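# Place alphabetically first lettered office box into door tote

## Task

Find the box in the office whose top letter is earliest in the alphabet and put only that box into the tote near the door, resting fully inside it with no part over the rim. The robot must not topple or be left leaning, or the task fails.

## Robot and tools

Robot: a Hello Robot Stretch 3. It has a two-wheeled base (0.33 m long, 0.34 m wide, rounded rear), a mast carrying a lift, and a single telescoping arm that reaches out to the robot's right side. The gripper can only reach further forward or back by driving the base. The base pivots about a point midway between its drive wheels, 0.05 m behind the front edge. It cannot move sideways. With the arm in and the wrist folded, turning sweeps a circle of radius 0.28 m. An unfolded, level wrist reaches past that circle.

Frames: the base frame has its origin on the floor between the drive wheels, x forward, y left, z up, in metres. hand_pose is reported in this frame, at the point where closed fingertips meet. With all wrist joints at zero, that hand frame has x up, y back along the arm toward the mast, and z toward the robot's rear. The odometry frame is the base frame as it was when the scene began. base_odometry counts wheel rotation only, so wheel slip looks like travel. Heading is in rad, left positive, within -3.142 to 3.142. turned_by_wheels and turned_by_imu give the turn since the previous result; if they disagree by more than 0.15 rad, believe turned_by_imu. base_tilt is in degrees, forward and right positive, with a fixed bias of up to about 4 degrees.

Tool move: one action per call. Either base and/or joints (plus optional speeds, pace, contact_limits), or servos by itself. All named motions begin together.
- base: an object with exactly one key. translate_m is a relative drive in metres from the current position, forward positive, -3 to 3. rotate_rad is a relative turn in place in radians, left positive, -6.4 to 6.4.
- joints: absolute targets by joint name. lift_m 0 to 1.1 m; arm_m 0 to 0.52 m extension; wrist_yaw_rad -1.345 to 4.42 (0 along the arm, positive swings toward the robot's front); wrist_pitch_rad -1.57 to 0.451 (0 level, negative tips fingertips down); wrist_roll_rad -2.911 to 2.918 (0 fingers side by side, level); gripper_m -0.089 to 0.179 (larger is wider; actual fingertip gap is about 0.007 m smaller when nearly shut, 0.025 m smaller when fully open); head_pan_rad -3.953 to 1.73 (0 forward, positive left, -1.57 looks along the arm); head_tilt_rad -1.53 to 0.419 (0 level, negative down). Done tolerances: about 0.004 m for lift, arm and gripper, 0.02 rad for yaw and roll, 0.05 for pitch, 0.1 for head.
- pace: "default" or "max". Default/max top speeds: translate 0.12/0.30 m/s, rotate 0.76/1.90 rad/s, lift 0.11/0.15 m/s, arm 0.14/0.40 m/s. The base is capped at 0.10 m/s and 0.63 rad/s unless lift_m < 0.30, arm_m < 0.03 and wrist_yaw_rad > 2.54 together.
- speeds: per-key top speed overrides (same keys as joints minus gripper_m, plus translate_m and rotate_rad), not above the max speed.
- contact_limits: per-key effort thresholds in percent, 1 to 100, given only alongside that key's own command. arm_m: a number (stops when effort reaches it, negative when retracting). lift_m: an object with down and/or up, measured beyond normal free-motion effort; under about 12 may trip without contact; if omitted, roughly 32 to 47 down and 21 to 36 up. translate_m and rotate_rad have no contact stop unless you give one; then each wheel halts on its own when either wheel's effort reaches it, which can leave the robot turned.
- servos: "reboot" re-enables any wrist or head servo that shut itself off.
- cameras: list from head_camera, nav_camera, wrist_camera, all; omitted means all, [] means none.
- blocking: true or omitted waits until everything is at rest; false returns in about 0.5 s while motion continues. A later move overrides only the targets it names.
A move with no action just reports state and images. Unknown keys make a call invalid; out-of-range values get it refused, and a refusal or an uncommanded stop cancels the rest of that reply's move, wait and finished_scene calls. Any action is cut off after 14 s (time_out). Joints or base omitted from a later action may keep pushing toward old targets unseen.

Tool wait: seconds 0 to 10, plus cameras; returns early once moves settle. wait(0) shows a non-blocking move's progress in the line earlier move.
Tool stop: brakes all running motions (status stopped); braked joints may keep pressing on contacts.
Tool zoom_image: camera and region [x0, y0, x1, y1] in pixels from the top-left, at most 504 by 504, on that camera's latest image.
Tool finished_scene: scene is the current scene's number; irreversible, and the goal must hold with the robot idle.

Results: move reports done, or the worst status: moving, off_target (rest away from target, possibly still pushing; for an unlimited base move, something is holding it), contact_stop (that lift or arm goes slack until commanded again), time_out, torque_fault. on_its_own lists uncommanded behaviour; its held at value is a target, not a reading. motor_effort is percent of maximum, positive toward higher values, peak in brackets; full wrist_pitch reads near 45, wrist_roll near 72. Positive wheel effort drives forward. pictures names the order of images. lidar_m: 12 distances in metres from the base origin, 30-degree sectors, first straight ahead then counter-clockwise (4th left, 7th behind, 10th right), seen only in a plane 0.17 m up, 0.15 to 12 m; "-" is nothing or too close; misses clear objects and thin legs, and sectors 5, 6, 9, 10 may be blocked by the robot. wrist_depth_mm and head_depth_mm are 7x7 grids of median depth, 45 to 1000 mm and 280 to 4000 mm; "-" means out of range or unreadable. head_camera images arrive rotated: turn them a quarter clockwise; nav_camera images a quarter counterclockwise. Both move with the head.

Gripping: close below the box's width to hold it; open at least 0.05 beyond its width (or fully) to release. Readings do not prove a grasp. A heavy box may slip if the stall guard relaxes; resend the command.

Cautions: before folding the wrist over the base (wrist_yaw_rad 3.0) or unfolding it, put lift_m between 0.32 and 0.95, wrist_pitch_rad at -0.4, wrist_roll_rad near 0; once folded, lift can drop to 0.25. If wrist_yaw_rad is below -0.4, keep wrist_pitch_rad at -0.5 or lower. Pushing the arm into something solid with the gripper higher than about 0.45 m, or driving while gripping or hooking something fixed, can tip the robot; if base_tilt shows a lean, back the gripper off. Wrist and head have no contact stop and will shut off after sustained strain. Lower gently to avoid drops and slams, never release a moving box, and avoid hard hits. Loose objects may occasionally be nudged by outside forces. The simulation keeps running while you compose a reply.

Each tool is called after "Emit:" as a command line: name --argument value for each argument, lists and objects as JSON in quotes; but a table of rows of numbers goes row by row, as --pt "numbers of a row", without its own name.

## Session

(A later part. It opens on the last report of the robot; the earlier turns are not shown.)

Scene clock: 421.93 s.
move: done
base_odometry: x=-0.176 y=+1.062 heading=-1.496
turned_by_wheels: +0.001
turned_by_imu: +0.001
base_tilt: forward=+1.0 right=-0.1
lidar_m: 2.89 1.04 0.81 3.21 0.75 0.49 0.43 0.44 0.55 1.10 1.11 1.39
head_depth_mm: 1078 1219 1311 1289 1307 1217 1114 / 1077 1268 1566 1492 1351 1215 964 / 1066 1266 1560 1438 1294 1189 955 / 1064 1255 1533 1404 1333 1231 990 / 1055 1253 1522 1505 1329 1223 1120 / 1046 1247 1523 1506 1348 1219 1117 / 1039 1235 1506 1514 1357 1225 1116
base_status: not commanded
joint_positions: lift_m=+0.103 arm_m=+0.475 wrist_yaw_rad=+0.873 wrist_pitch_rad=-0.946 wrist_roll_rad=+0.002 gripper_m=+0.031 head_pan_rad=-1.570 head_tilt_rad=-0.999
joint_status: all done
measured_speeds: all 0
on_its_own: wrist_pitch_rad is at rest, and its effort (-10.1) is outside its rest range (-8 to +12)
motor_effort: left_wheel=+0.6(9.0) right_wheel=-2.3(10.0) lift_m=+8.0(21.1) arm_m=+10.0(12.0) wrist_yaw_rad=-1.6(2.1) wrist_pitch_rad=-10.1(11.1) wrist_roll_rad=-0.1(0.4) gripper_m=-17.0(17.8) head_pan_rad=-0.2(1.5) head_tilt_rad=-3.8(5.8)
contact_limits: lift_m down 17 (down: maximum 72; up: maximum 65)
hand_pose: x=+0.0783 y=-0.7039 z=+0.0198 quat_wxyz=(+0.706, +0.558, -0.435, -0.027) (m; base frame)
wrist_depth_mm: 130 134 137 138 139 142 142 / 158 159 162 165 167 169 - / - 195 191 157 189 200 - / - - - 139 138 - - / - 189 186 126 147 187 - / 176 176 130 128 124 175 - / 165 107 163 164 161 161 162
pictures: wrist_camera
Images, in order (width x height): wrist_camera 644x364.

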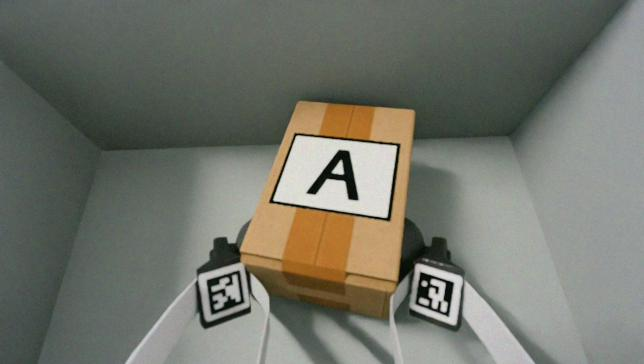

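Emit:
move --joints '{"gripper_m": 0.125}' --cameras '[]'

Emit:
move --joints '{"lift_m": 0.3}' --pace "max" --cameras '["wrist_camera"]'

Scene clock: 425.57 s.
move: done
base_odometry: x=-0.176 y=+1.062 heading=-1.496
turned_by_wheels: +0.000
turned_by_imu: +0.000
base_tilt: forward=+0.9 right=+0.0
lidar_m: 2.89 1.04 0.82 3.20 0.75 0.49 0.43 0.44 0.55 1.10 1.11 1.39
head_depth_mm: 1082 1220 1297 1285 1309 1218 1115 / 1083 1281 1557 1493 1350 1215 965 / 1061 1257 1567 1442 1302 1191 953 / 1061 1259 1545 1430 1333 1220 990 / 1058 1248 1529 1502 1336 1228 1119 / 1058 1231 1520 1513 1353 1219 1122 / 1047 1237 1490 1525 1348 1233 1119
base_status: not commanded
joint_positions: lift_m=+0.103 arm_m=+0.475 wrist_yaw_rad=+0.867 wrist_pitch_rad=-0.983 wrist_roll_rad=+0.002 gripper_m=+0.125 head_pan_rad=-1.570 head_tilt_rad=-0.999
joint_status: all done
measured_speeds: all 0
motor_effort: left_wheel=+0.7(0.9) right_wheel=-1.1(2.6) lift_m=+28.7(29.1) arm_m=+4.1(6.5) wrist_yaw_rad=+2.8(4.3) wrist_pitch_rad=-3.5(10.4) wrist_roll_rad=-0.1(0.3) gripper_m=+0.4(93.4) head_pan_rad=+0.3(1.2) head_tilt_rad=-5.6(6.2)
contact_limits: lift_m down 17 (down: maximum 72; up: maximum 65)
hand_pose: x=+0.0715 y=-0.6991 z=+0.0151 quat_wxyz=(+0.706, +0.565, -0.426, -0.042) (m; base frame)
wrist_depth_mm: 125 130 136 134 136 139 140 / 157 154 162 161 163 168 - / 184 189 194 154 184 199 - / - 196 195 142 146 193 - / 186 186 184 132 178 180 - / 173 125 168 128 166 126 - / - 127 161 161 161 156 92
pictures: none
No camera images: "cameras" was empty.

Scene clock: 427.67 s.
move: done
base_odometry: x=-0.176 y=+1.062 heading=-1.496
turned_by_wheels: +0.000
turned_by_imu: +0.000
base_tilt: forward=+1.0 right=-0.2
lidar_m: 2.88 1.04 0.82 3.20 0.75 0.49 0.43 0.44 0.55 1.10 1.11 1.39
head_depth_mm: 1085 1217 1298 1283 1308 1209 1110 / 1075 1272 1562 1489 1303 1188 685 / 1062 1267 1518 998 1324 1205 966 / 1060 1252 1555 1437 1321 1220 997 / 1061 1246 1535 1517 1329 1221 1116 / 1060 1240 1526 1495 1348 1229 1120 / 1049 1240 1507 1500 1349 1220 1128
base_status: not commanded
joint_positions: lift_m=+0.300 arm_m=+0.475 wrist_yaw_rad=+0.867 wrist_pitch_rad=-1.006 wrist_roll_rad=+0.002 gripper_m=+0.125 head_pan_rad=-1.570 head_tilt_rad=-1.000
joint_status: all done
measured_speeds: all 0
motor_effort: left_wheel=+0.6(1.1) right_wheel=-1.2(1.3) lift_m=+31.9(33.8) arm_m=+1.1(4.4) wrist_yaw_rad=+3.3(4.0) wrist_pitch_rad=+1.1(3.4) wrist_roll_rad=+0.0(0.3) gripper_m=-0.2(1.8) head_pan_rad=+0.6(2.0) head_tilt_rad=-5.5(6.7)
hand_pose: x=+0.0675 y=-0.6957 z=+0.2094 quat_wxyz=(+0.705, +0.569, -0.420, -0.050) (m; base frame)
wrist_depth_mm: 526 525 520 515 504 - 360 / 484 482 474 474 467 461 - / 443 438 442 433 431 438 428 / 412 409 311 321 308 398 404 / 385 277 341 329 - 372 379 / 360 124 - 309 - 126 353 / - 117 - - - 119 329
pictures: wrist_camera
Images, in order (width x height): wrist_camera 644x364.

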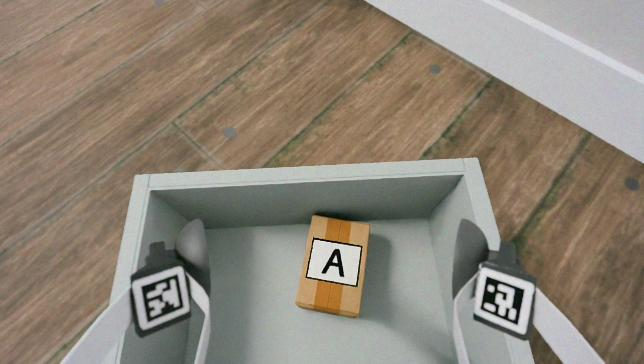

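Emit:
finished_scene --scene 3

The scene is finished: the task was done.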